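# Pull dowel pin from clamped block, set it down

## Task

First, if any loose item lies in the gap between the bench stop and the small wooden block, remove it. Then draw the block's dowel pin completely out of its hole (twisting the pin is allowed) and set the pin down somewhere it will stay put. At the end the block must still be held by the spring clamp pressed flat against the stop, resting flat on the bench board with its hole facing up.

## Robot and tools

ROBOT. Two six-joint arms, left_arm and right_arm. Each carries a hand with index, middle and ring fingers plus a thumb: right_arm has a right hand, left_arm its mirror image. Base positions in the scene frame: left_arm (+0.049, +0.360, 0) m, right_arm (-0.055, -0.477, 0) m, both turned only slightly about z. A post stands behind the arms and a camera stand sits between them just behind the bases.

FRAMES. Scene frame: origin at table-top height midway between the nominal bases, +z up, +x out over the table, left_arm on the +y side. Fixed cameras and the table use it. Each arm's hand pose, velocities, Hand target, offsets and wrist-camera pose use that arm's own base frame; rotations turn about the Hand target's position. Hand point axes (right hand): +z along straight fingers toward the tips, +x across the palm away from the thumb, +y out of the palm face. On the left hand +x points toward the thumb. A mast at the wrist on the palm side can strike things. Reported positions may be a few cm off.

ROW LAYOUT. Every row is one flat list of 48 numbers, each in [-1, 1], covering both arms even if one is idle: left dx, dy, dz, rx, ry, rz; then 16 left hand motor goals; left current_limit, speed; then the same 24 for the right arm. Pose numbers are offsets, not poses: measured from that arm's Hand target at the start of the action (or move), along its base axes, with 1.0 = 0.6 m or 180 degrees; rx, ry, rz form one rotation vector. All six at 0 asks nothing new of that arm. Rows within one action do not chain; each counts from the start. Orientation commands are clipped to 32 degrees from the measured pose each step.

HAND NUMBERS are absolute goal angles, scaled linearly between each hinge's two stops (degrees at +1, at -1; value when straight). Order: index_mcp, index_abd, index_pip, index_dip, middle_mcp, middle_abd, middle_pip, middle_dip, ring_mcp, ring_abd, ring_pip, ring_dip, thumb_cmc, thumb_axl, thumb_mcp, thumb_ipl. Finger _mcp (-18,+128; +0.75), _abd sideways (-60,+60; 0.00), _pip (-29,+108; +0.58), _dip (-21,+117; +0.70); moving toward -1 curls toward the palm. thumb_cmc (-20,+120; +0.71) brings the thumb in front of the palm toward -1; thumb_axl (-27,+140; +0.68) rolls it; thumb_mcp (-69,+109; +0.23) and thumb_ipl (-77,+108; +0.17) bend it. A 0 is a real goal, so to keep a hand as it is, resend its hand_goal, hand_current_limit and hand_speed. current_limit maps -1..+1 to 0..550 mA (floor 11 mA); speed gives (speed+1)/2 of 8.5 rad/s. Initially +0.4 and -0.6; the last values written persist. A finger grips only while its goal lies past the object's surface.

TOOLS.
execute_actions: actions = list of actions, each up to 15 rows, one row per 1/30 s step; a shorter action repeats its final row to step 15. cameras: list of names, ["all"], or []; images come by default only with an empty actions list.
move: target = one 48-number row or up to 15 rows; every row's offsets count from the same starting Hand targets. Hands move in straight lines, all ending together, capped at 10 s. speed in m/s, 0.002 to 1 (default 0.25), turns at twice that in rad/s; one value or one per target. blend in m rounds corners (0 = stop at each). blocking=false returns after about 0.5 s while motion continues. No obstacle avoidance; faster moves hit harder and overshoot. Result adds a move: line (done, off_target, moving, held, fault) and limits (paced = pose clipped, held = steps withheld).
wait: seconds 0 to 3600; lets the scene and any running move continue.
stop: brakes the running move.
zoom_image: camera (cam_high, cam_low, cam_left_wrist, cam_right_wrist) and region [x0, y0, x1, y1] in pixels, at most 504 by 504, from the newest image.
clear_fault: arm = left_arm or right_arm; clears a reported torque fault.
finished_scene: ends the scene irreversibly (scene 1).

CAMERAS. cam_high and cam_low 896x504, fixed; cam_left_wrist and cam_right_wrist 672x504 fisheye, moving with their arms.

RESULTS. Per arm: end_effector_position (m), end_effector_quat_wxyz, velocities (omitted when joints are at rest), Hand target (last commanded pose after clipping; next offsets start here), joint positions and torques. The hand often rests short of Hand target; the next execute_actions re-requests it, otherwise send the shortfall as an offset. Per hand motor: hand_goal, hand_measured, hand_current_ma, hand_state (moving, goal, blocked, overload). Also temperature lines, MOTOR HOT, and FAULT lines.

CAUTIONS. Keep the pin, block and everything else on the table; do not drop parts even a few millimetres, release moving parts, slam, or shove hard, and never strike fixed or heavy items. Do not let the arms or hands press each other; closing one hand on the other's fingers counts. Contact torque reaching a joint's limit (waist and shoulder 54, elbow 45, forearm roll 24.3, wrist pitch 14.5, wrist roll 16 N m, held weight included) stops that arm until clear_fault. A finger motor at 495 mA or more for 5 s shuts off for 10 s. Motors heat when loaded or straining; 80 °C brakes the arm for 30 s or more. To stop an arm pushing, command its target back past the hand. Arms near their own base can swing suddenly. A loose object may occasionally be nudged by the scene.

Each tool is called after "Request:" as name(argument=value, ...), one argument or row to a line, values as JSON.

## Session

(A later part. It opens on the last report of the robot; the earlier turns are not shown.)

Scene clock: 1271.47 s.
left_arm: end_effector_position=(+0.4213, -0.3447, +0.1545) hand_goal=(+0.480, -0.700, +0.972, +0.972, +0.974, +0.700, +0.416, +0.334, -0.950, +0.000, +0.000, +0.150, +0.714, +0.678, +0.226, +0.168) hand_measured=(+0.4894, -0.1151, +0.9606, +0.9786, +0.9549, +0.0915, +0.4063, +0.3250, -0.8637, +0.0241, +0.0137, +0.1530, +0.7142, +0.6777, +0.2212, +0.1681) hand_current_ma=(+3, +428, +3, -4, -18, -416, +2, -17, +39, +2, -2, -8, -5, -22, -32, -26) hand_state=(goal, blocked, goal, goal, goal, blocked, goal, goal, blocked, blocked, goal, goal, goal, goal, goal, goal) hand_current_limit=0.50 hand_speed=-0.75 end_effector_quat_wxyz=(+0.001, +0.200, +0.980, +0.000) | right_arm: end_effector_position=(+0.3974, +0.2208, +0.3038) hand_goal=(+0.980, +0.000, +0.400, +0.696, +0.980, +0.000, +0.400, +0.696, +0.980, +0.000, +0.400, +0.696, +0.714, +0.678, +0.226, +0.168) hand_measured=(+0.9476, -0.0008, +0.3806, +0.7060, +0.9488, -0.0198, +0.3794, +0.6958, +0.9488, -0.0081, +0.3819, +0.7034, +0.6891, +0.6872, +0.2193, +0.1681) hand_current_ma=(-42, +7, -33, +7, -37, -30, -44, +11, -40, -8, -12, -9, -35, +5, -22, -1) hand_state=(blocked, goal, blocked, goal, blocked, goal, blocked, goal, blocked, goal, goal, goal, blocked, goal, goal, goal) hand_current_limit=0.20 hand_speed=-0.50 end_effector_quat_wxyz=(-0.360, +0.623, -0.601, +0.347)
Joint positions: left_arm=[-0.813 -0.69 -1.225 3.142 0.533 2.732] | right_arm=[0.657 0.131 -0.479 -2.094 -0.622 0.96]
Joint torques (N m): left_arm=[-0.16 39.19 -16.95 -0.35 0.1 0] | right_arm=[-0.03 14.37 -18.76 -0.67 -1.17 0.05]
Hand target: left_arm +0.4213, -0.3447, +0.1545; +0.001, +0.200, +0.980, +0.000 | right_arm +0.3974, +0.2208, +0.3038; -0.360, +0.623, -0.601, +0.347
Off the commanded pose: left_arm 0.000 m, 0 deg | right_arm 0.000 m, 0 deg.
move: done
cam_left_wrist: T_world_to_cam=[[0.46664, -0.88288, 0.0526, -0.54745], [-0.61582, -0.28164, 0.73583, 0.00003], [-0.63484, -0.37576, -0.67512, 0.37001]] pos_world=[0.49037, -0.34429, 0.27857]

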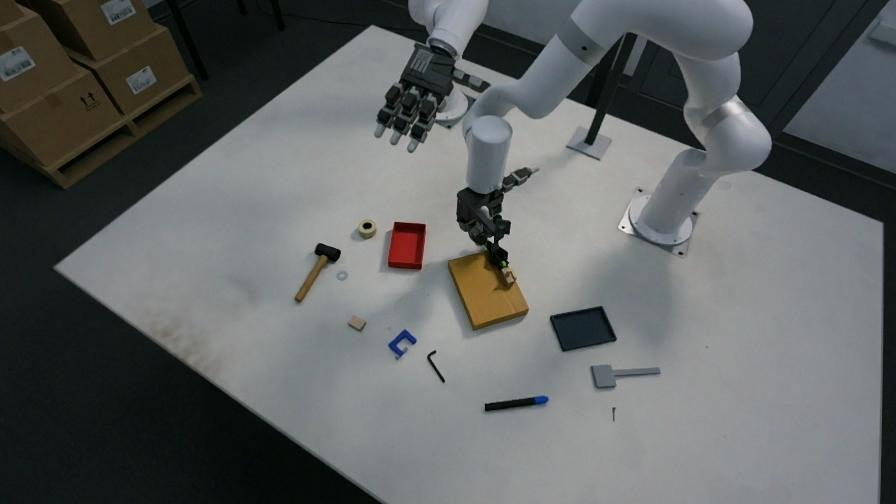

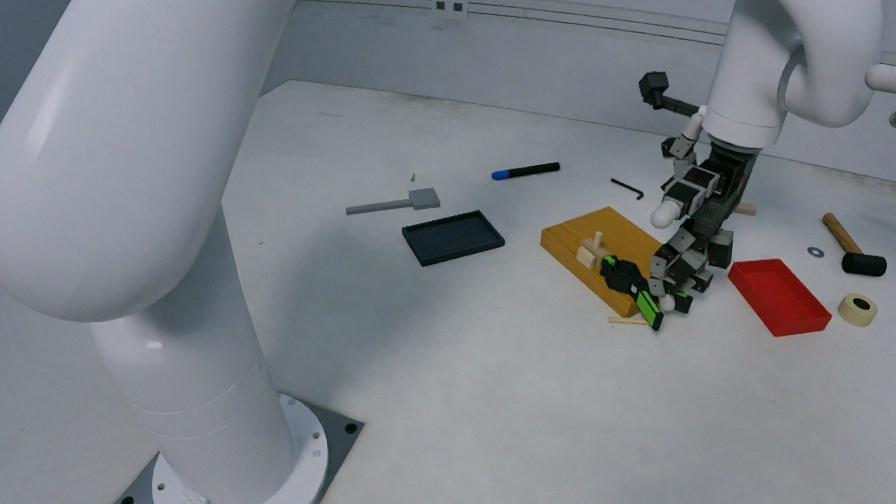

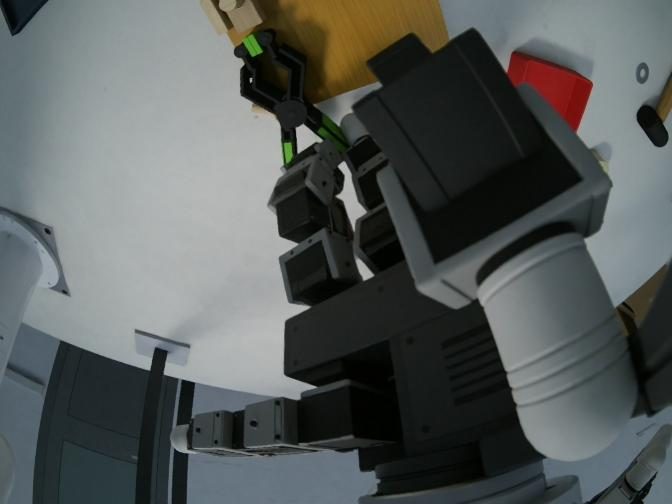

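Request:
move(
  target=[0,0,-0.006,0,0,0,0.479,-0.7,0.971,0.971,0.973,0.7,0.416,0.333,-0.95,0,0,0.15,0.714,0.678,0.226,0.168,0.5,-0.75,0,0,0,0,0,0,0.979,0,0.4,0.696,0.979,0,0.4,0.696,0.979,0,0.4,0.696,0.714,0.678,0.226,0.168,0.2,-0.5],
  speed=0.02,
  cameras=["cam_high","cam_low","cam_left_wrist"],
)

Request:
zoom_image(
  camera="cam_low",
  region=[580, 220, 700, 340],
)

Request:
zoom_image(
  camera="cam_left_wrist",
  region=[200, 0, 440, 200],
)

Scene clock: 1275.73 s.
left_arm: end_effector_position=(+0.4213, -0.3447, +0.1509) hand_goal=(+0.480, -0.700, +0.972, +0.972, +0.974, +0.700, +0.416, +0.334, -0.950, +0.000, +0.000, +0.150, +0.714, +0.678, +0.226, +0.168) hand_measured=(+0.4894, -0.1151, +0.9593, +0.9786, +0.9549, +0.0915, +0.4063, +0.3238, -0.8637, +0.0227, +0.0137, +0.1543, +0.7142, +0.6777, +0.2212, +0.1681) hand_current_ma=(-5, +386, +9, -4, +2, -414, +15, -17, +53, +6, -1, -7, +4, -29, -9, -23) hand_state=(goal, blocked, goal, goal, goal, blocked, goal, goal, blocked, blocked, goal, goal, goal, goal, goal, goal) hand_current_limit=0.50 hand_speed=-0.75 end_effector_quat_wxyz=(+0.001, +0.200, +0.980, +0.000) | right_arm: end_effector_position=(+0.3974, +0.2208, +0.3038) hand_goal=(+0.980, +0.000, +0.400, +0.696, +0.980, +0.000, +0.400, +0.696, +0.980, +0.000, +0.400, +0.696, +0.714, +0.678, +0.226, +0.168) hand_measured=(+0.9488, +0.0007, +0.3794, +0.7047, +0.9488, -0.0184, +0.3806, +0.6958, +0.9488, -0.0081, +0.3819, +0.7034, +0.6891, +0.6883, +0.2193, +0.1672) hand_current_ma=(-44, +18, -12, -18, -51, -11, -30, +16, -41, -10, -28, -5, -36, +1, -17, +2) hand_state=(blocked, goal, blocked, goal, blocked, goal, blocked, goal, blocked, goal, goal, goal, blocked, goal, goal, goal) hand_current_limit=0.20 hand_speed=-0.50 end_effector_quat_wxyz=(-0.360, +0.623, -0.601, +0.347)
Joint positions: left_arm=[-0.813 -0.696 -1.224 3.142 0.527 2.732] | right_arm=[0.657 0.131 -0.479 -2.094 -0.622 0.96]
Joint torques (N m): left_arm=[-0.16 39.28 -16.88 -0.35 0.1 0] | right_arm=[-0.03 14.37 -18.76 -0.67 -1.17 0.05]
Hand target: left_arm +0.4213, -0.3447, +0.1509; +0.001, +0.200, +0.980, +0.000 | right_arm +0.3974, +0.2208, +0.3038; -0.360, +0.623, -0.601, +0.347
Off the commanded pose: left_arm 0.000 m, 0 deg | right_arm 0.000 m, 0 deg.
move: done
cam_left_wrist: T_world_to_cam=[[0.46664, -0.88288, 0.0526, -0.54726], [-0.61582, -0.28164, 0.73583, 0.00268], [-0.63484, -0.37576, -0.67512, 0.36758]] pos_world=[0.49037, -0.34429, 0.27497]

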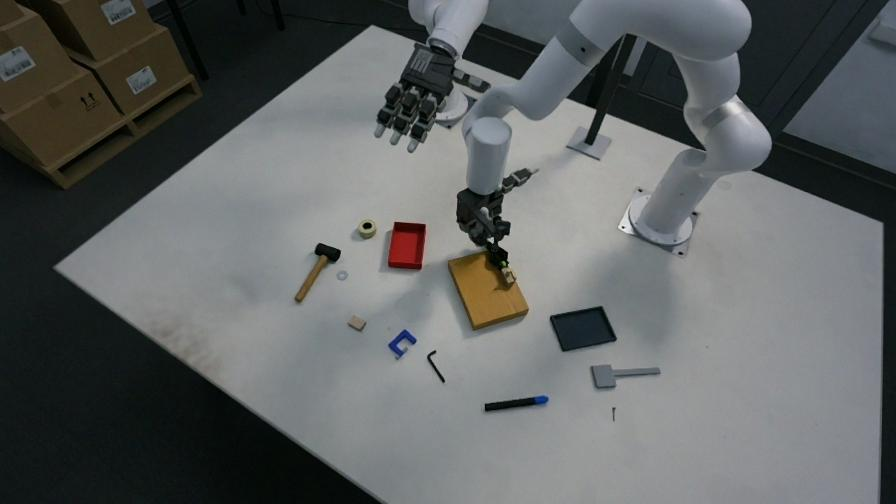

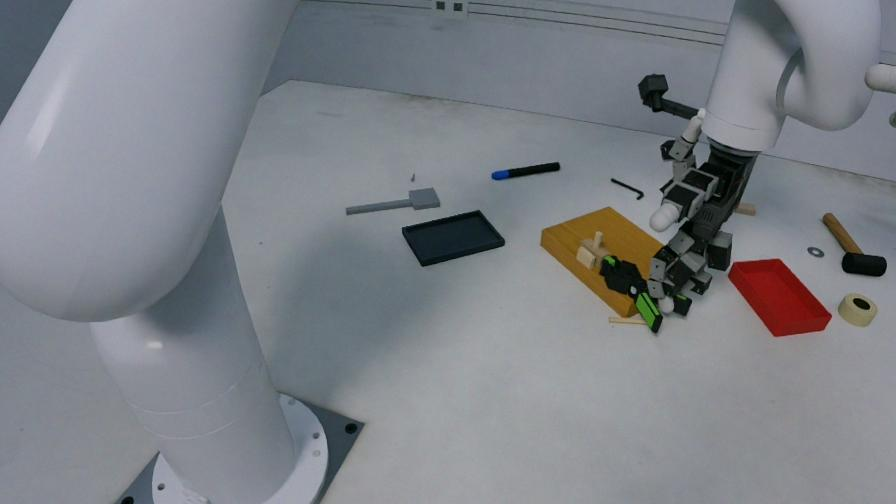

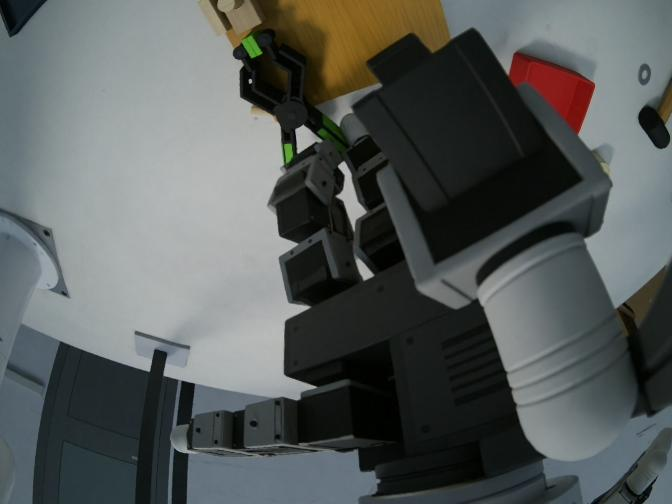

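Scaled by 4.200 from the camera's image (finer frame: 1280x720).

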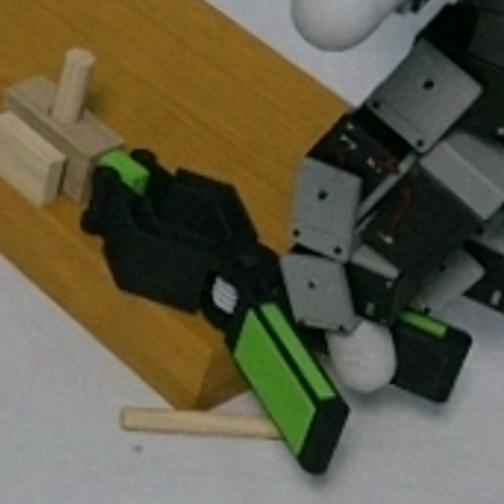

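Scaled by 2.100 from the camera's image (finer frame: 960x720).

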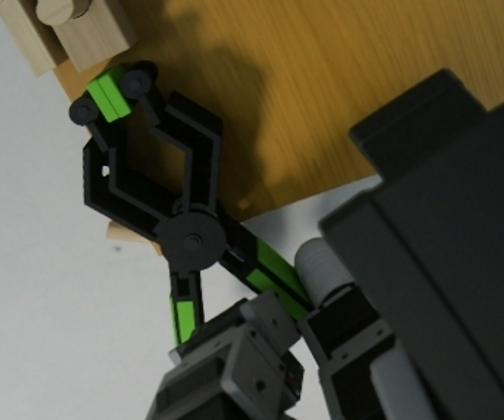

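Request:
move(
  target=[
    [0,0,0.002,0,0,0,0.479,0,0.971,0.971,0.973,0,0.416,0.333,-0.95,0,0,0.15,0.714,0.678,0.226,0.168,0.5,-0.85,0,0,0,0,0,0,0.979,0,0.4,0.696,0.979,0,0.4,0.696,0.979,0,0.4,0.696,0.714,0.678,0.226,0.168,0.2,-0.5],
    [0,0,0.15,0,0,0,0.479,0,0.971,0.971,0.973,0,0.416,0.333,-0.95,0,0,0.15,0.714,0.678,0.226,0.168,0.3,-0.75,0,0,0,0,0,0,0.979,0,0.4,0.696,0.979,0,0.4,0.696,0.979,0,0.4,0.696,0.714,0.678,0.226,0.168,0.2,-0.5],
  ],
  speed=0.06,
  cameras=["cam_high","cam_low","cam_left_wrist"],
)

Request:
zoom_image(
  camera="cam_low",
  region=[580, 220, 700, 340],
)

Request:
zoom_image(
  camera="cam_left_wrist",
  region=[200, 0, 440, 200],
)

Scene clock: 1283.23 s.
left_arm: end_effector_position=(+0.4213, -0.3447, +0.2409) hand_goal=(+0.480, +0.000, +0.972, +0.972, +0.974, +0.000, +0.416, +0.334, -0.950, +0.000, +0.000, +0.150, +0.714, +0.678, +0.226, +0.168) hand_measured=(+0.4894, -0.0052, +0.9619, +0.9735, +0.9549, +0.0080, +0.4089, +0.3250, -0.8637, +0.0227, +0.0137, +0.1530, +0.7129, +0.6777, +0.2212, +0.1681) hand_current_ma=(-2, -5, +16, +3, -1, -13, +41, -21, +46, +11, -17, -2, +4, -3, -1, -21) hand_state=(goal, goal, goal, goal, goal, goal, goal, goal, blocked, blocked, goal, goal, goal, goal, goal, goal) hand_current_limit=0.30 hand_speed=-0.75 end_effector_quat_wxyz=(+0.001, +0.200, +0.980, +0.000) | right_arm: end_effector_position=(+0.3974, +0.2208, +0.3038) hand_goal=(+0.980, +0.000, +0.400, +0.696, +0.980, +0.000, +0.400, +0.696, +0.980, +0.000, +0.400, +0.696, +0.714, +0.678, +0.226, +0.168) hand_measured=(+0.9488, +0.0007, +0.3794, +0.7060, +0.9476, -0.0184, +0.3806, +0.6958, +0.9500, -0.0081, +0.3819, +0.7034, +0.6891, +0.6872, +0.2193, +0.1681) hand_current_ma=(-33, +0, -25, -7, -48, +7, -21, +6, -27, -22, -33, -9, -49, +3, -23, +3) hand_state=(blocked, goal, blocked, goal, blocked, goal, blocked, goal, blocked, goal, goal, goal, blocked, goal, goal, goal) hand_current_limit=0.20 hand_speed=-0.50 end_effector_quat_wxyz=(-0.360, +0.623, -0.601, +0.347)
Joint positions: left_arm=[-0.813 -0.561 -1.251 3.142 0.688 2.732] | right_arm=[0.657 0.131 -0.479 -2.094 -0.622 0.96]
Joint torques (N m): left_arm=[-0.15 37.05 -18.46 -0.44 0.1 0] | right_arm=[-0.03 14.37 -18.76 -0.67 -1.17 0.05]
Hand target: left_arm +0.4213, -0.3447, +0.2409; +0.001, +0.200, +0.980, +0.000 | right_arm +0.3974, +0.2208, +0.3038; -0.360, +0.623, -0.601, +0.347
Off the commanded pose: left_arm 0.000 m, 0 deg | right_arm 0.000 m, 0 deg.
move: done
cam_left_wrist: T_world_to_cam=[[0.46664, -0.88288, 0.0526, -0.55199], [-0.61582, -0.28164, 0.73583, -0.06355], [-0.63484, -0.37576, -0.67512, 0.42834]] pos_world=[0.49037, -0.34429, 0.36497]

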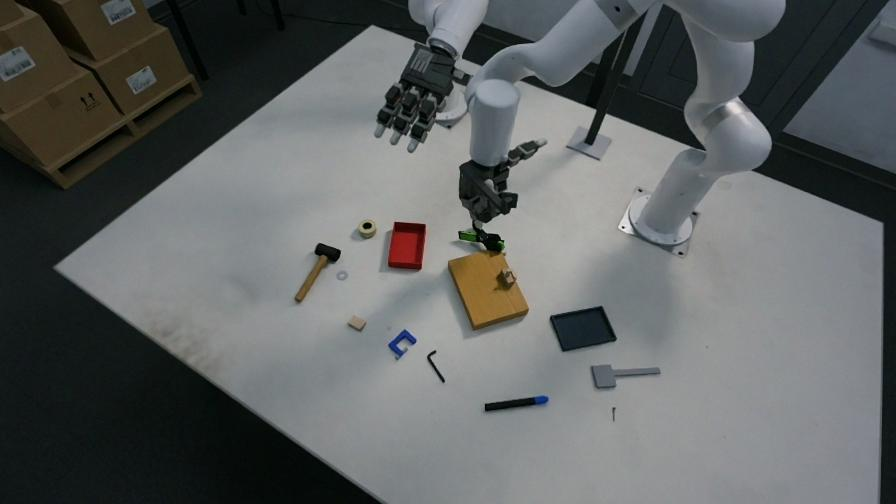

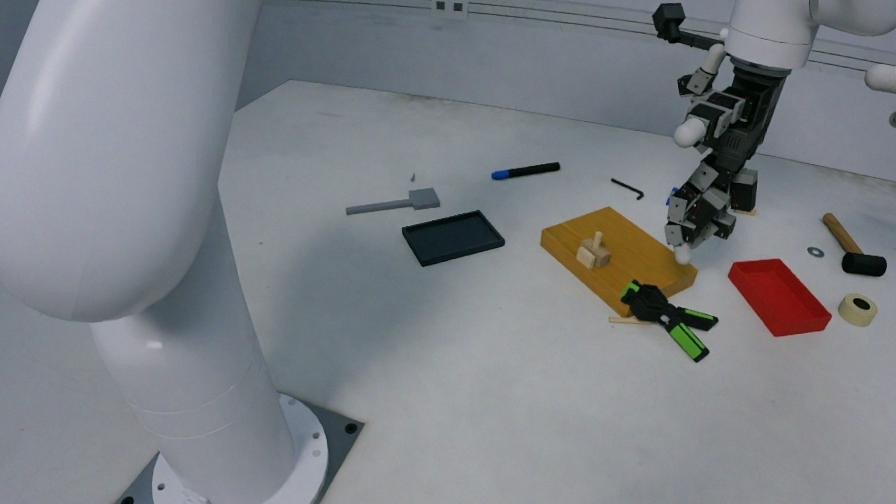

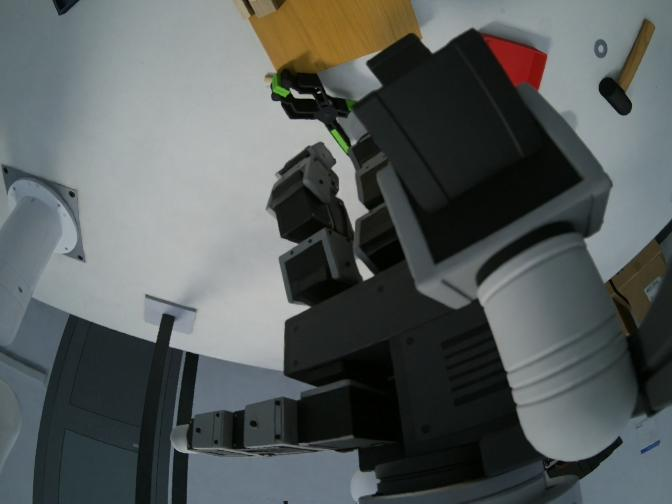

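Scaled by 4.200 from the camera's image (finer frame: 1280x720).

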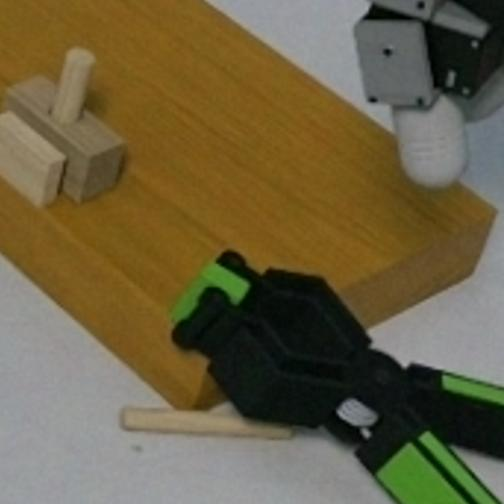

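Scaled by 2.100 from the camera's image (finer frame: 960x720).

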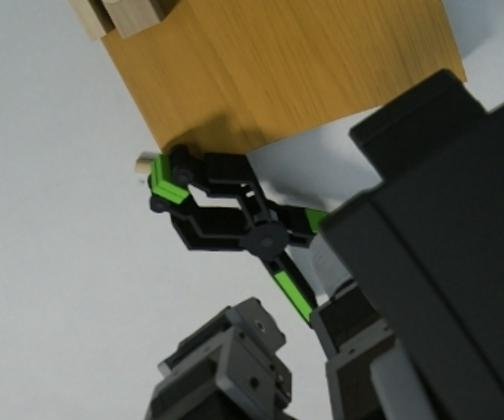

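Request:
move(
  target=[-0.1,0.15,0.1,0,0,0,0.479,0,0.971,0.971,0.973,0,0.416,0.333,-0.2,0,-0.4,0.406,0.714,0.678,0.226,0.168,0.3,-0.75,0,0,0,0,0,0,0.979,0,0.4,0.696,0.979,0,0.4,0.696,0.979,0,0.4,0.696,0.714,0.678,0.226,0.168,0.2,-0.5],
  speed=0.2,
  cameras=["cam_high","cam_low","cam_left_wrist","cam_right_wrist"],
)

Request:
zoom_image(
  camera="cam_low",
  region=[580, 240, 740, 400],
)

Request:
zoom_image(
  camera="cam_high",
  region=[430, 200, 550, 320],
)

Scene clock: 1324.43 s.
left_arm: end_effector_position=(+0.3613, -0.2547, +0.3009) hand_goal=(+0.480, +0.000, +0.972, +0.972, +0.974, +0.000, +0.416, +0.334, -0.200, +0.000, -0.400, +0.406, +0.714, +0.678, +0.226, +0.168) hand_measured=(+0.4869, +0.0036, +0.9619, +0.9735, +0.9561, +0.0080, +0.4089, +0.3263, -0.1812, +0.0095, -0.3918, +0.4002, +0.7067, +0.6767, +0.2203, +0.1681) hand_current_ma=(-12, -11, +10, -23, -1, +0, +20, -7, +4, -1, -4, -10, +11, +6, -18, -21) hand_state=(goal, goal, goal, goal, goal, goal, goal, goal, goal, goal, goal, goal, goal, goal, goal, goal) hand_current_limit=0.30 hand_speed=-0.75 end_effector_quat_wxyz=(+0.001, +0.200, +0.980, +0.000) | right_arm: end_effector_position=(+0.3974, +0.2208, +0.3038) hand_goal=(+0.980, +0.000, +0.400, +0.696, +0.980, +0.000, +0.400, +0.696, +0.980, +0.000, +0.400, +0.696, +0.714, +0.678, +0.226, +0.168) hand_measured=(+0.9488, -0.0008, +0.3806, +0.7047, +0.9488, -0.0184, +0.3781, +0.6971, +0.9488, -0.0096, +0.3819, +0.7034, +0.6891, +0.6883, +0.2183, +0.1662) hand_current_ma=(-32, -5, -37, +8, -46, -22, -27, +4, -40, +3, -30, +0, -26, -5, -15, -1) hand_state=(blocked, goal, blocked, goal, blocked, goal, blocked, goal, blocked, goal, goal, goal, blocked, goal, goal, goal) hand_current_limit=0.20 hand_speed=-0.50 end_effector_quat_wxyz=(-0.360, +0.623, -0.601, +0.347)
Joint positions: left_arm=[-0.775 -0.245 -0.964 3.142 0.718 2.77] | right_arm=[0.657 0.131 -0.479 -2.094 -0.622 0.96]
Joint torques (N m): left_arm=[-0.11 27.15 -18.71 -0.45 0.1 0] | right_arm=[-0.03 14.37 -18.76 -0.67 -1.17 0.05]
Hand target: left_arm +0.3613, -0.2547, +0.3009; +0.001, +0.200, +0.980, +0.000 | right_arm +0.3974, +0.2208, +0.3038; -0.360, +0.623, -0.601, +0.347
Off the commanded pose: left_arm 0.000 m, 0 deg | right_arm 0.000 m, 0 deg.
move: done
cam_left_wrist: T_world_to_cam=[[0.46664, -0.88288, 0.0526, -0.44769], [-0.61582, -0.28164, 0.73583, -0.1193], [-0.63484, -0.37576, -0.67512, 0.46457]] pos_world=[0.43037, -0.25429, 0.42497]
cam_right_wrist: T_world_to_cam=[[-0.3456, 0.78373, -0.51607, 0.15228], [-0.35473, 0.40004, 0.84507, -0.249], [0.86875, 0.47512, 0.13975, -0.36827]] pos_world=[0.28424, 0.15523, 0.34048]

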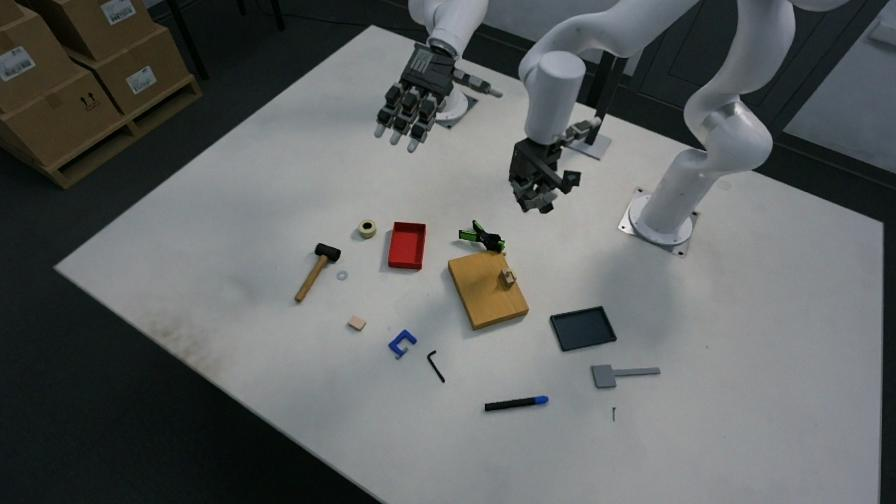

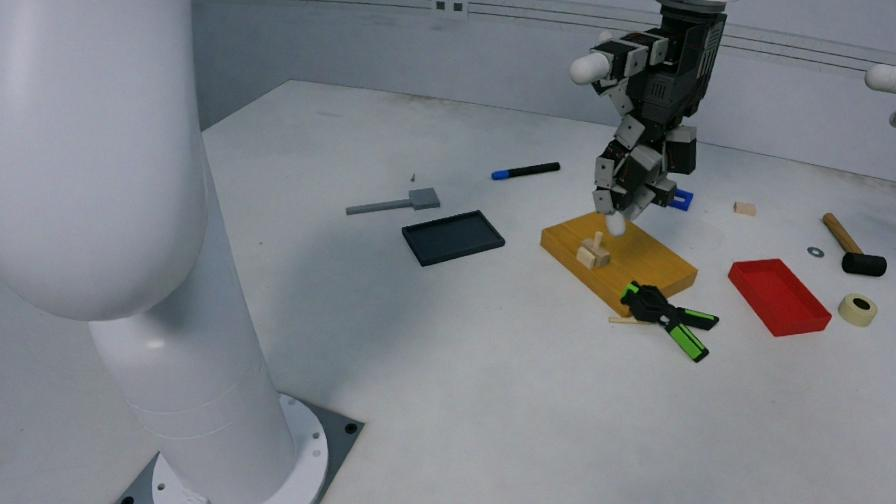

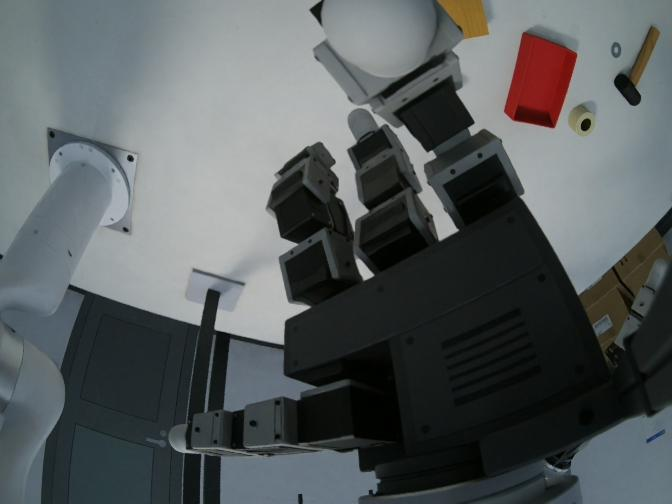

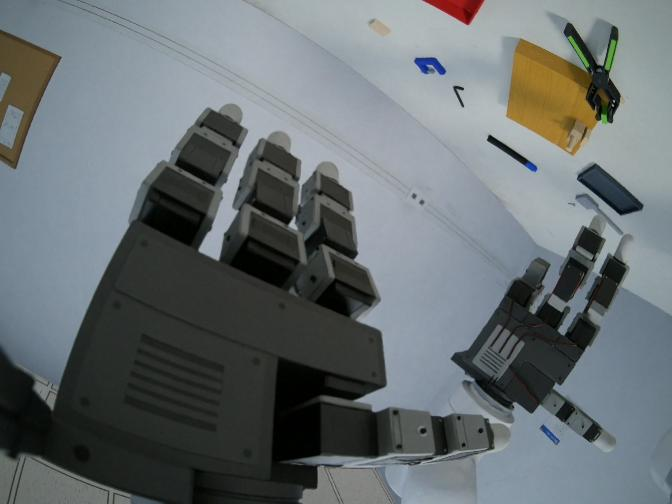

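Scaled by 3.150 from the camera's image (finer frame: 1280x720).

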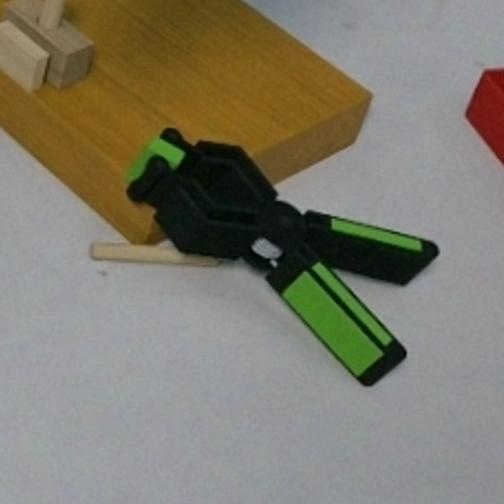

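Scaled by 4.200 from the camera's image (finer frame: 1280x720).

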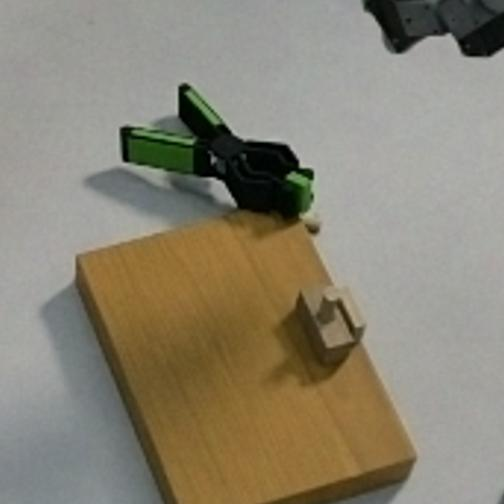

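Request:
move(
  target=[-0.0128,-0.2205,-0.1682,0,0,0.2361,0.479,0,0.971,0.971,0.973,0,0.416,0.333,-0.2,0,-0.4,0.406,0.714,0.678,0.226,0.168,0.3,-0.75,0,0,0,0,0,0,0.979,0,0.4,0.696,0.979,0,0.4,0.696,0.979,0,0.4,0.696,0.714,0.678,0.226,0.168,0.2,-0.5],
  speed=0.2,
  cameras=["cam_high","cam_low","cam_left_wrist"],
)

Request:
zoom_image(
  camera="cam_low",
  region=[580, 240, 740, 400],
)

Request:
zoom_image(
  camera="cam_left_wrist",
  region=[200, 0, 440, 200],
)

Scene clock: 1338.80 s.
left_arm: end_effector_position=(+0.3537, -0.3870, +0.1999) hand_goal=(+0.480, +0.000, +0.972, +0.972, +0.974, +0.000, +0.416, +0.334, -0.200, +0.000, -0.400, +0.406, +0.714, +0.678, +0.226, +0.168) hand_measured=(+0.4869, +0.0036, +0.9619, +0.9735, +0.9549, +0.0080, +0.4089, +0.3250, -0.1812, +0.0095, -0.3918, +0.4002, +0.7142, +0.6777, +0.2212, +0.1681) hand_current_ma=(-8, +11, +22, -20, +7, +19, +9, -9, +4, +5, +5, +5, -4, -12, -4, +3) hand_state=(goal, goal, goal, goal, goal, goal, goal, goal, goal, goal, goal, goal, goal, goal, goal, goal) hand_current_limit=0.30 hand_speed=-0.75 end_effector_quat_wxyz=(+0.001, -0.168, +0.986, +0.000) | right_arm: end_effector_position=(+0.3974, +0.2208, +0.3038) hand_goal=(+0.980, +0.000, +0.400, +0.696, +0.980, +0.000, +0.400, +0.696, +0.980, +0.000, +0.400, +0.696, +0.714, +0.678, +0.226, +0.168) hand_measured=(+0.9488, +0.0007, +0.3806, +0.7047, +0.9488, -0.0184, +0.3806, +0.6958, +0.9500, -0.0081, +0.3832, +0.7034, +0.6891, +0.6872, +0.2193, +0.1681) hand_current_ma=(-34, -1, -13, -6, -38, -20, -31, +13, -42, -15, -26, +6, -42, -5, -6, +18) hand_state=(blocked, goal, blocked, goal, blocked, goal, blocked, goal, blocked, goal, goal, goal, blocked, goal, goal, goal) hand_current_limit=0.20 hand_speed=-0.50 end_effector_quat_wxyz=(-0.360, +0.623, -0.601, +0.347)
Joint positions: left_arm=[-0.851 -0.655 -1.291 3.143 0.636 1.951] | right_arm=[0.657 0.131 -0.479 -2.094 -0.622 0.96]
Joint torques (N m): left_arm=[-0.15 39.23 -17.96 -0.47 0.13 0] | right_arm=[-0.03 14.37 -18.76 -0.67 -1.17 0.05]
Hand target: left_arm +0.3537, -0.3870, +0.1999; +0.001, -0.168, +0.986, +0.000 | right_arm +0.3974, +0.2208, +0.3038; -0.360, +0.623, -0.601, +0.347
Off the commanded pose: left_arm 0.000 m, 0 deg | right_arm 0.000 m, 0 deg.
move: done
cam_left_wrist: T_world_to_cam=[[0.94051, -0.33566, 0.05268, -0.51147], [-0.26379, -0.62364, 0.73586, -0.34385], [-0.21415, -0.70598, -0.67508, 0.06534]] pos_world=[0.40433, -0.33999, 0.32407]

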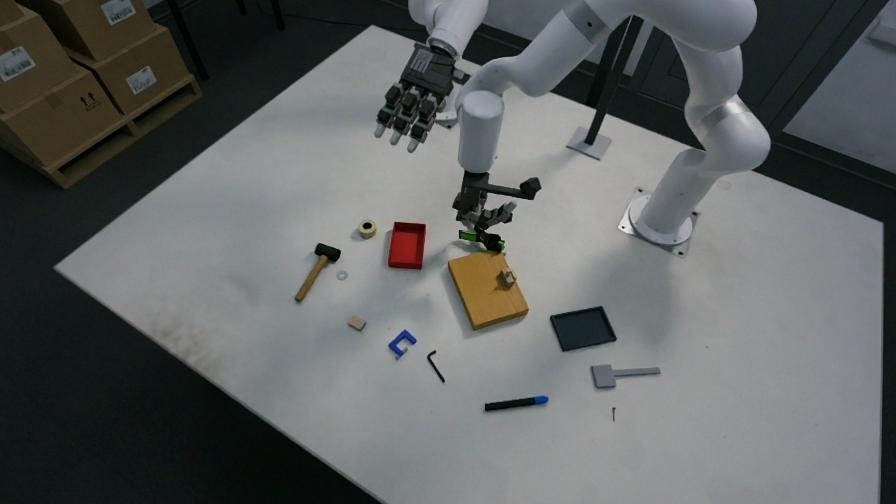

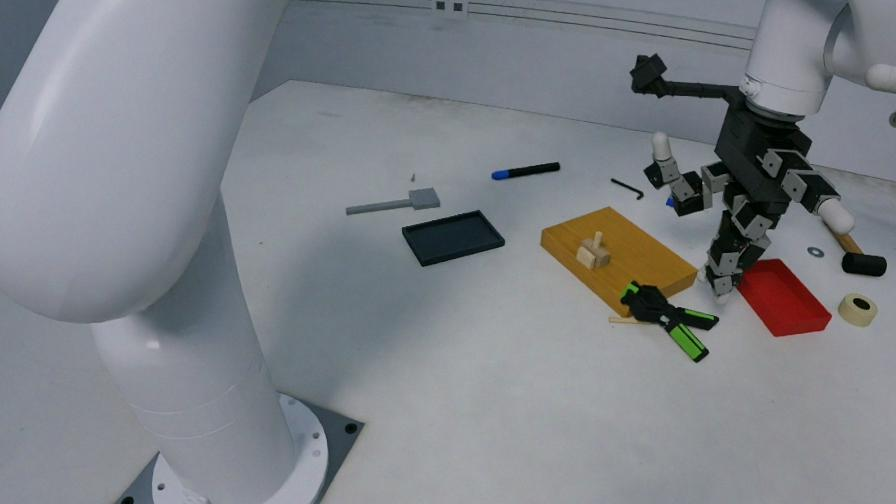

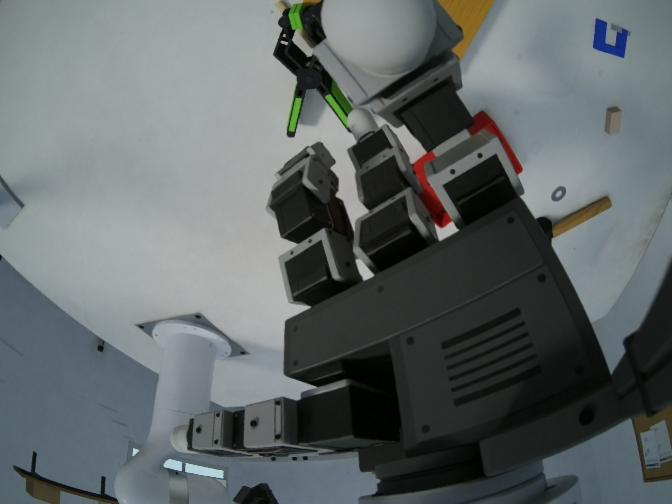

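Scaled by 3.150 from the camera's image (finer frame: 1280x720).

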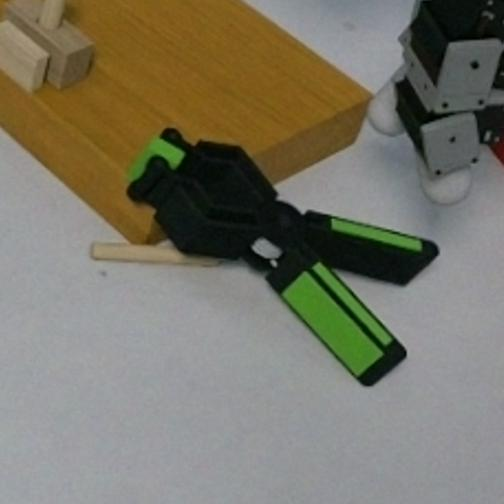

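Scaled by 2.100 from the camera's image (finer frame: 960x720).

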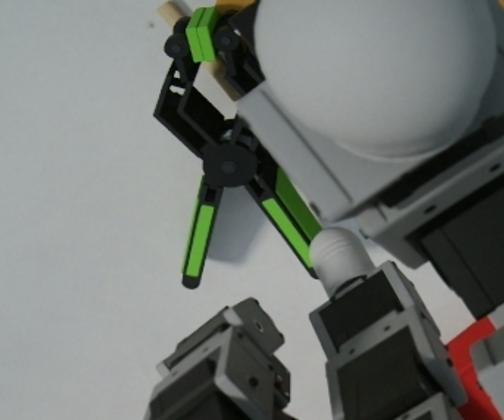

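Request:
move(
  target=[
    [-0.002,-0.003,-0.123,0,0,0,0.479,0,0.971,0.971,0.973,0,0.416,0.333,-0.2,0,-0.4,0.406,0.714,0.678,0.226,0.168,0.3,-0.75,0,0,0,0,0,0,0.979,0,0.4,0.696,0.979,0,0.4,0.696,0.979,0,0.4,0.696,0.714,0.678,0.226,0.168,0.2,-0.5],
    [-0.002,-0.003,-0.123,0,0,0,0.479,-0.7,0.971,0.971,0.973,0.7,0.416,0.333,-0.2,0,-0.4,0.406,0.714,0.678,0.226,0.168,0.5,-0.75,0,0,0,0,0,0,0.979,0,0.4,0.696,0.979,0,0.4,0.696,0.979,0,0.4,0.696,0.714,0.678,0.226,0.168,0.2,-0.5],
  ],
  speed=0.06,
  cameras=["cam_high","cam_low","cam_left_wrist"],
)

Request:
zoom_image(
  camera="cam_low",
  region=[580, 240, 740, 400],
)

Request:
zoom_image(
  camera="cam_left_wrist",
  region=[200, 0, 440, 200],
)

Scene clock: 1346.43 s.
left_arm: end_effector_position=(+0.3525, -0.3888, +0.1261) hand_goal=(+0.480, -0.700, +0.972, +0.972, +0.974, +0.700, +0.416, +0.334, -0.200, +0.000, -0.400, +0.406, +0.714, +0.678, +0.226, +0.168) hand_measured=(+0.4894, -0.1224, +0.9593, +0.9786, +0.9561, +0.0827, +0.4102, +0.3263, -0.1824, +0.0095, -0.3931, +0.4002, +0.7142, +0.6777, +0.2212, +0.1681) hand_current_ma=(-19, +404, +12, -23, -6, -423, +6, -5, +8, -3, -11, +9, +16, +0, -11, -2) hand_state=(goal, blocked, goal, goal, goal, blocked, goal, goal, goal, goal, goal, goal, goal, goal, goal, goal) hand_current_limit=0.50 hand_speed=-0.75 end_effector_quat_wxyz=(+0.001, -0.168, +0.986, +0.000) | right_arm: end_effector_position=(+0.3974, +0.2208, +0.3038) hand_goal=(+0.980, +0.000, +0.400, +0.696, +0.980, +0.000, +0.400, +0.696, +0.980, +0.000, +0.400, +0.696, +0.714, +0.678, +0.226, +0.168) hand_measured=(+0.9488, +0.0007, +0.3794, +0.7060, +0.9488, -0.0184, +0.3806, +0.6971, +0.9500, -0.0081, +0.3819, +0.7034, +0.6891, +0.6872, +0.2183, +0.1672) hand_current_ma=(-30, +3, -21, +16, -31, -28, -37, +23, -33, -7, -30, +3, -58, +14, -2, +17) hand_state=(blocked, goal, blocked, goal, blocked, goal, blocked, goal, blocked, goal, goal, goal, blocked, goal, goal, goal) hand_current_limit=0.20 hand_speed=-0.50 end_effector_quat_wxyz=(-0.360, +0.623, -0.601, +0.347)
Joint positions: left_arm=[-0.854 -0.772 -1.285 3.144 0.513 1.947] | right_arm=[0.657 0.131 -0.479 -2.094 -0.622 0.96]
Joint torques (N m): left_arm=[-0.16 41.04 -16.68 -0.39 0.13 0] | right_arm=[-0.03 14.37 -18.76 -0.67 -1.17 0.05]
Hand target: left_arm +0.3525, -0.3888, +0.1261; +0.001, -0.168, +0.986, +0.000 | right_arm +0.3974, +0.2208, +0.3038; -0.360, +0.623, -0.601, +0.347
Off the commanded pose: left_arm 0.000 m, 0 deg | right_arm 0.000 m, 0 deg.
move: done
cam_left_wrist: T_world_to_cam=[[0.94049, -0.33573, 0.05261, -0.50696], [-0.26378, -0.62362, 0.73588, -0.29101], [-0.21424, -0.70596, -0.67507, 0.01401]] pos_world=[0.40303, -0.34179, 0.25027]

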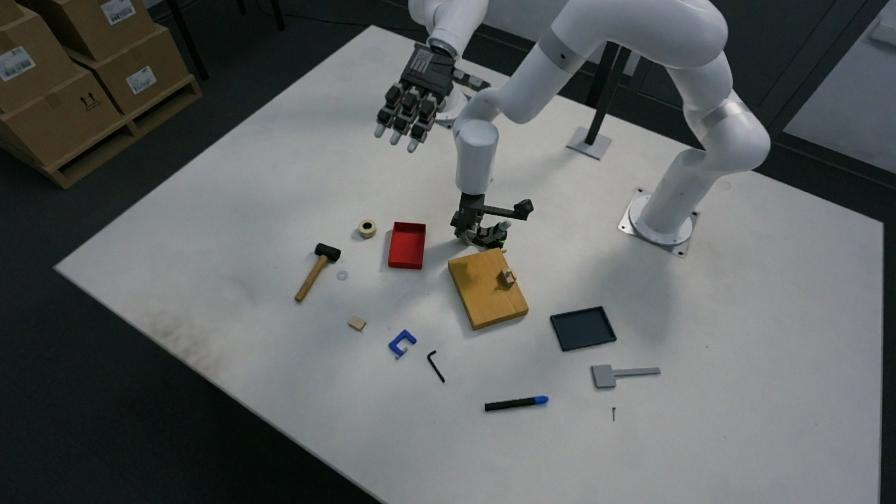

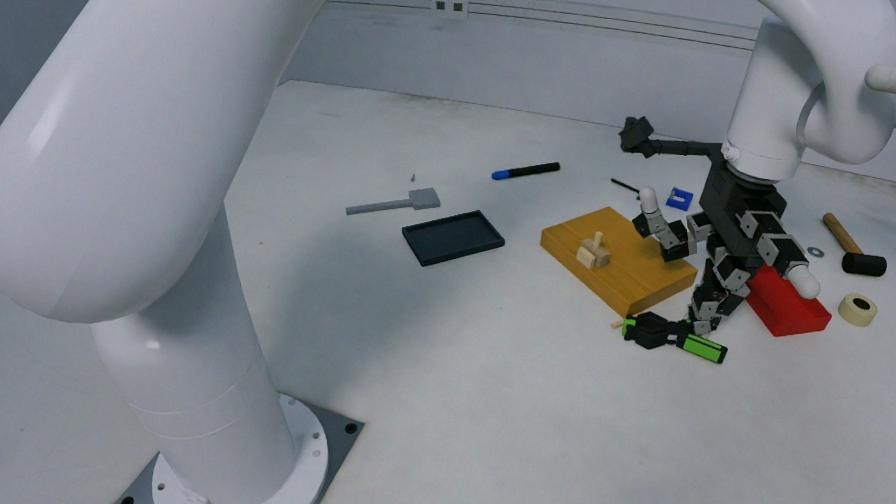

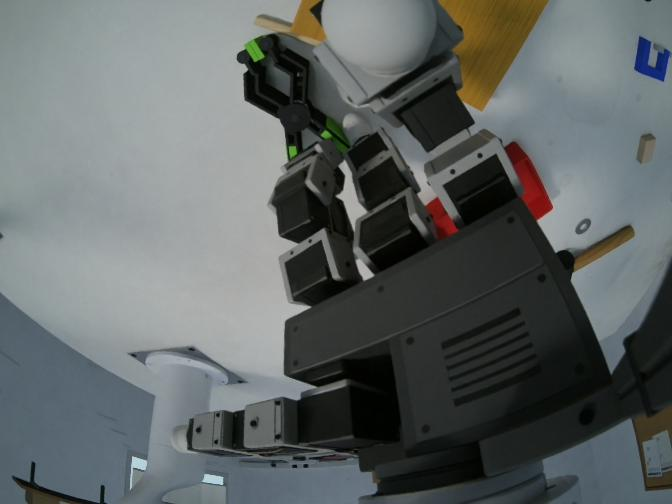

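Scaled by 3.150 from the camera's image (finer frame: 1280x720).

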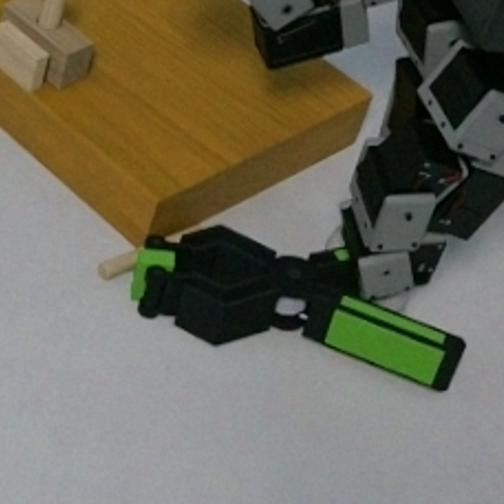

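Scaled by 2.100 from the camera's image (finer frame: 960x720).

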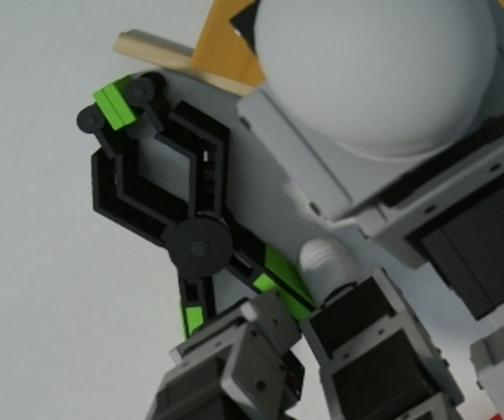

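Request:
move(
  target=[
    [0,0,0.19,0,0,0,0.479,-0.7,0.971,0.971,0.973,0.7,0.416,0.333,-0.2,0,-0.4,0.406,0.714,0.678,0.226,0.168,0.5,-0.75,0,0,0,0,0,0,0.979,0,0.4,0.696,0.979,0,0.4,0.696,0.979,0,0.4,0.696,0.714,0.678,0.226,0.168,0.2,-0.5],
    [0.2207,0.0412,0.19,0,0,-0.2428,0.479,-0.7,0.971,0.971,0.973,0.7,0.416,0.333,-0.2,0,-0.4,0.406,0.714,0.678,0.226,0.168,0.5,-0.75,0,0,0,0,0,0,0.979,0,0.4,0.696,0.979,0,0.4,0.696,0.979,0,0.4,0.696,0.714,0.678,0.226,0.168,0.2,-0.5],
    [0.2207,0.0412,0.0815,0,0,-0.2428,0.479,-0.7,0.971,0.971,0.973,0.7,0.416,0.333,-0.2,0,-0.4,0.406,0.714,0.678,0.226,0.168,0.5,-0.75,0,0,0,0,0,0,0.979,0,0.4,0.696,0.979,0,0.4,0.696,0.979,0,0.4,0.696,0.714,0.678,0.226,0.168,0.2,-0.5],
  ],
  speed=0.08,
  cameras=["cam_high","cam_low","cam_left_wrist"],
)

Request:
zoom_image(
  camera="cam_low",
  region=[560, 180, 740, 340],
)

Request:
zoom_image(
  camera="cam_left_wrist",
  region=[200, 0, 440, 200],
)

Request:
zoom_image(
  camera="cam_high",
  region=[430, 200, 550, 340],
)

Scene clock: 1366.37 s.
left_arm: end_effector_position=(+0.4849, -0.3641, +0.1751) hand_goal=(+0.480, -0.700, +0.972, +0.972, +0.974, +0.700, +0.416, +0.334, -0.200, +0.000, -0.400, +0.406, +0.714, +0.678, +0.226, +0.168) hand_measured=(+0.4894, -0.1239, +0.9593, +0.9786, +0.9585, +0.0827, +0.4089, +0.3263, -0.1812, +0.0080, -0.3931, +0.4002, +0.7117, +0.6777, +0.2212, +0.1672) hand_current_ma=(-13, +396, +9, +4, -8, -408, +21, -8, +4, +18, -14, +17, -3, -9, +11, -16) hand_state=(goal, blocked, goal, goal, goal, blocked, goal, goal, goal, goal, goal, goal, goal, goal, goal, goal) hand_current_limit=0.50 hand_speed=-0.75 end_effector_quat_wxyz=(+0.001, +0.211, +0.978, +0.000) | right_arm: end_effector_position=(+0.3974, +0.2208, +0.3038) hand_goal=(+0.980, +0.000, +0.400, +0.696, +0.980, +0.000, +0.400, +0.696, +0.980, +0.000, +0.400, +0.696, +0.714, +0.678, +0.226, +0.168) hand_measured=(+0.9488, +0.0007, +0.3794, +0.7060, +0.9488, -0.0198, +0.3794, +0.6958, +0.9500, -0.0081, +0.3806, +0.7034, +0.6891, +0.6883, +0.2193, +0.1672) hand_current_ma=(-32, +2, -38, -14, -40, -27, -26, +6, -33, -13, -32, -3, -43, +6, -24, +3) hand_state=(blocked, goal, blocked, goal, blocked, goal, blocked, goal, blocked, goal, goal, goal, blocked, goal, goal, goal) hand_current_limit=0.20 hand_speed=-0.50 end_effector_quat_wxyz=(-0.360, +0.623, -0.601, +0.347)
Joint positions: left_arm=[-0.764 -0.777 -1.43 3.142 0.652 2.802] | right_arm=[0.657 0.131 -0.479 -2.094 -0.622 0.96]
Joint torques (N m): left_arm=[-0.17 42.65 -18.15 -0.42 0.1 0] | right_arm=[-0.03 14.37 -18.76 -0.67 -1.17 0.05]
Hand target: left_arm +0.4849, -0.3641, +0.1750; +0.001, +0.211, +0.978, +0.000 | right_arm +0.3974, +0.2208, +0.3038; -0.360, +0.623, -0.601, +0.347
Off the commanded pose: left_arm 0.000 m, 0 deg | right_arm 0.000 m, 0 deg.
move: done
cam_left_wrist: T_world_to_cam=[[0.44795, -0.89251, 0.05264, -0.58975], [-0.62159, -0.26857, 0.73586, 0.02614], [-0.64263, -0.36235, -0.67508, 0.42567]] pos_world=[0.55397, -0.3651, 0.29917]

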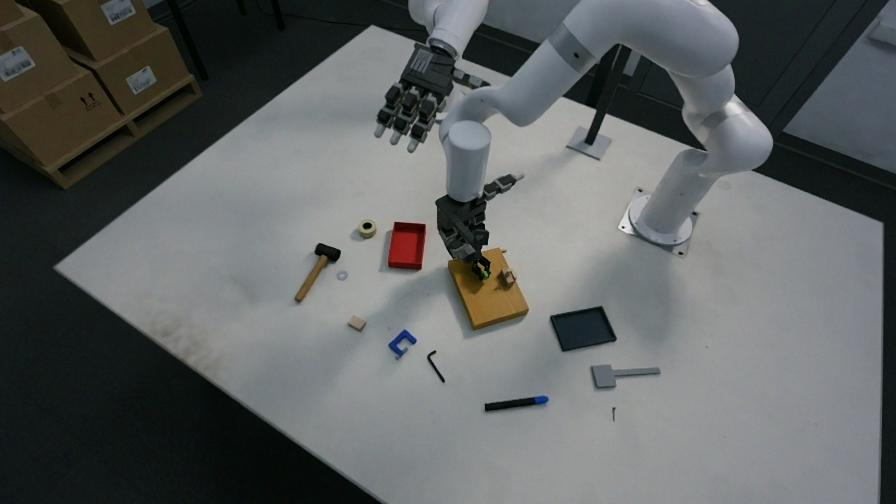

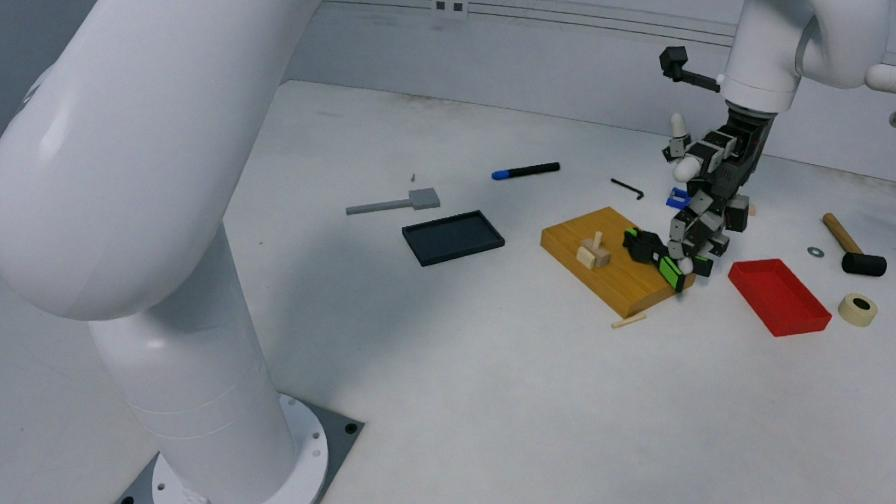

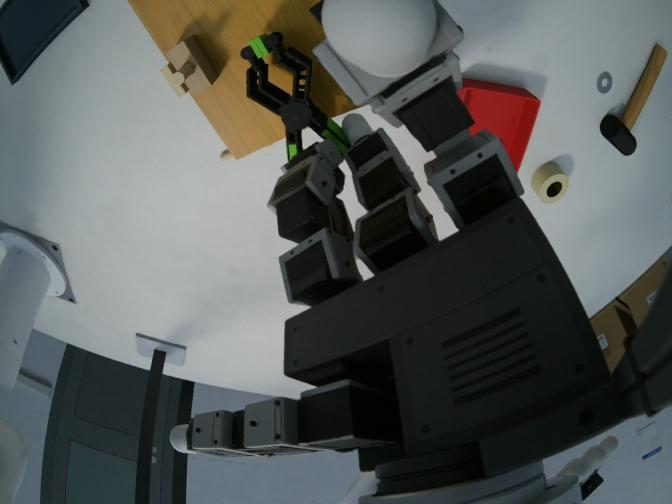

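Scaled by 2.800 from the camera's image (finer frame: 1280x720).

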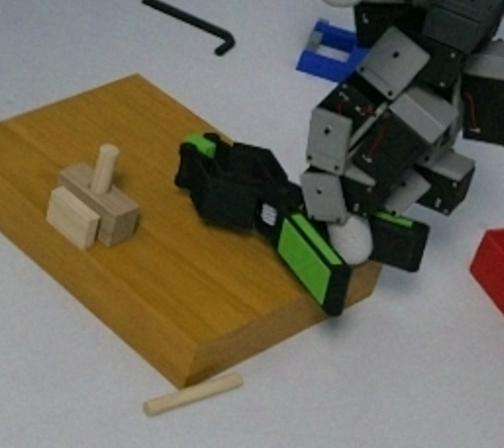

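Scaled by 2.100 from the camera's image (finer frame: 960x720).

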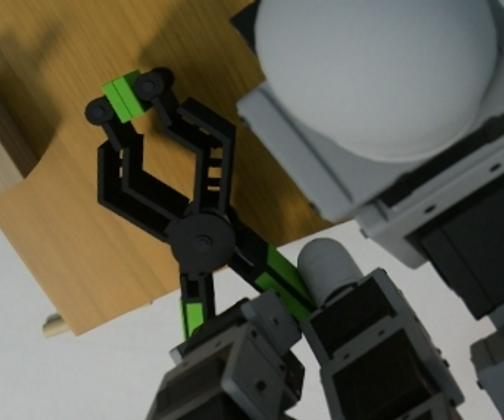

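Scaled by 3.600 from the camera's image (finer frame: 1280x720).

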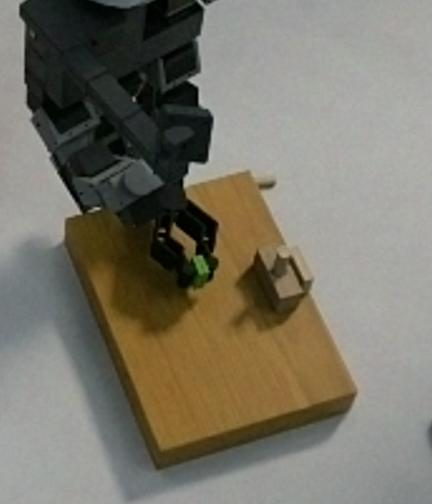

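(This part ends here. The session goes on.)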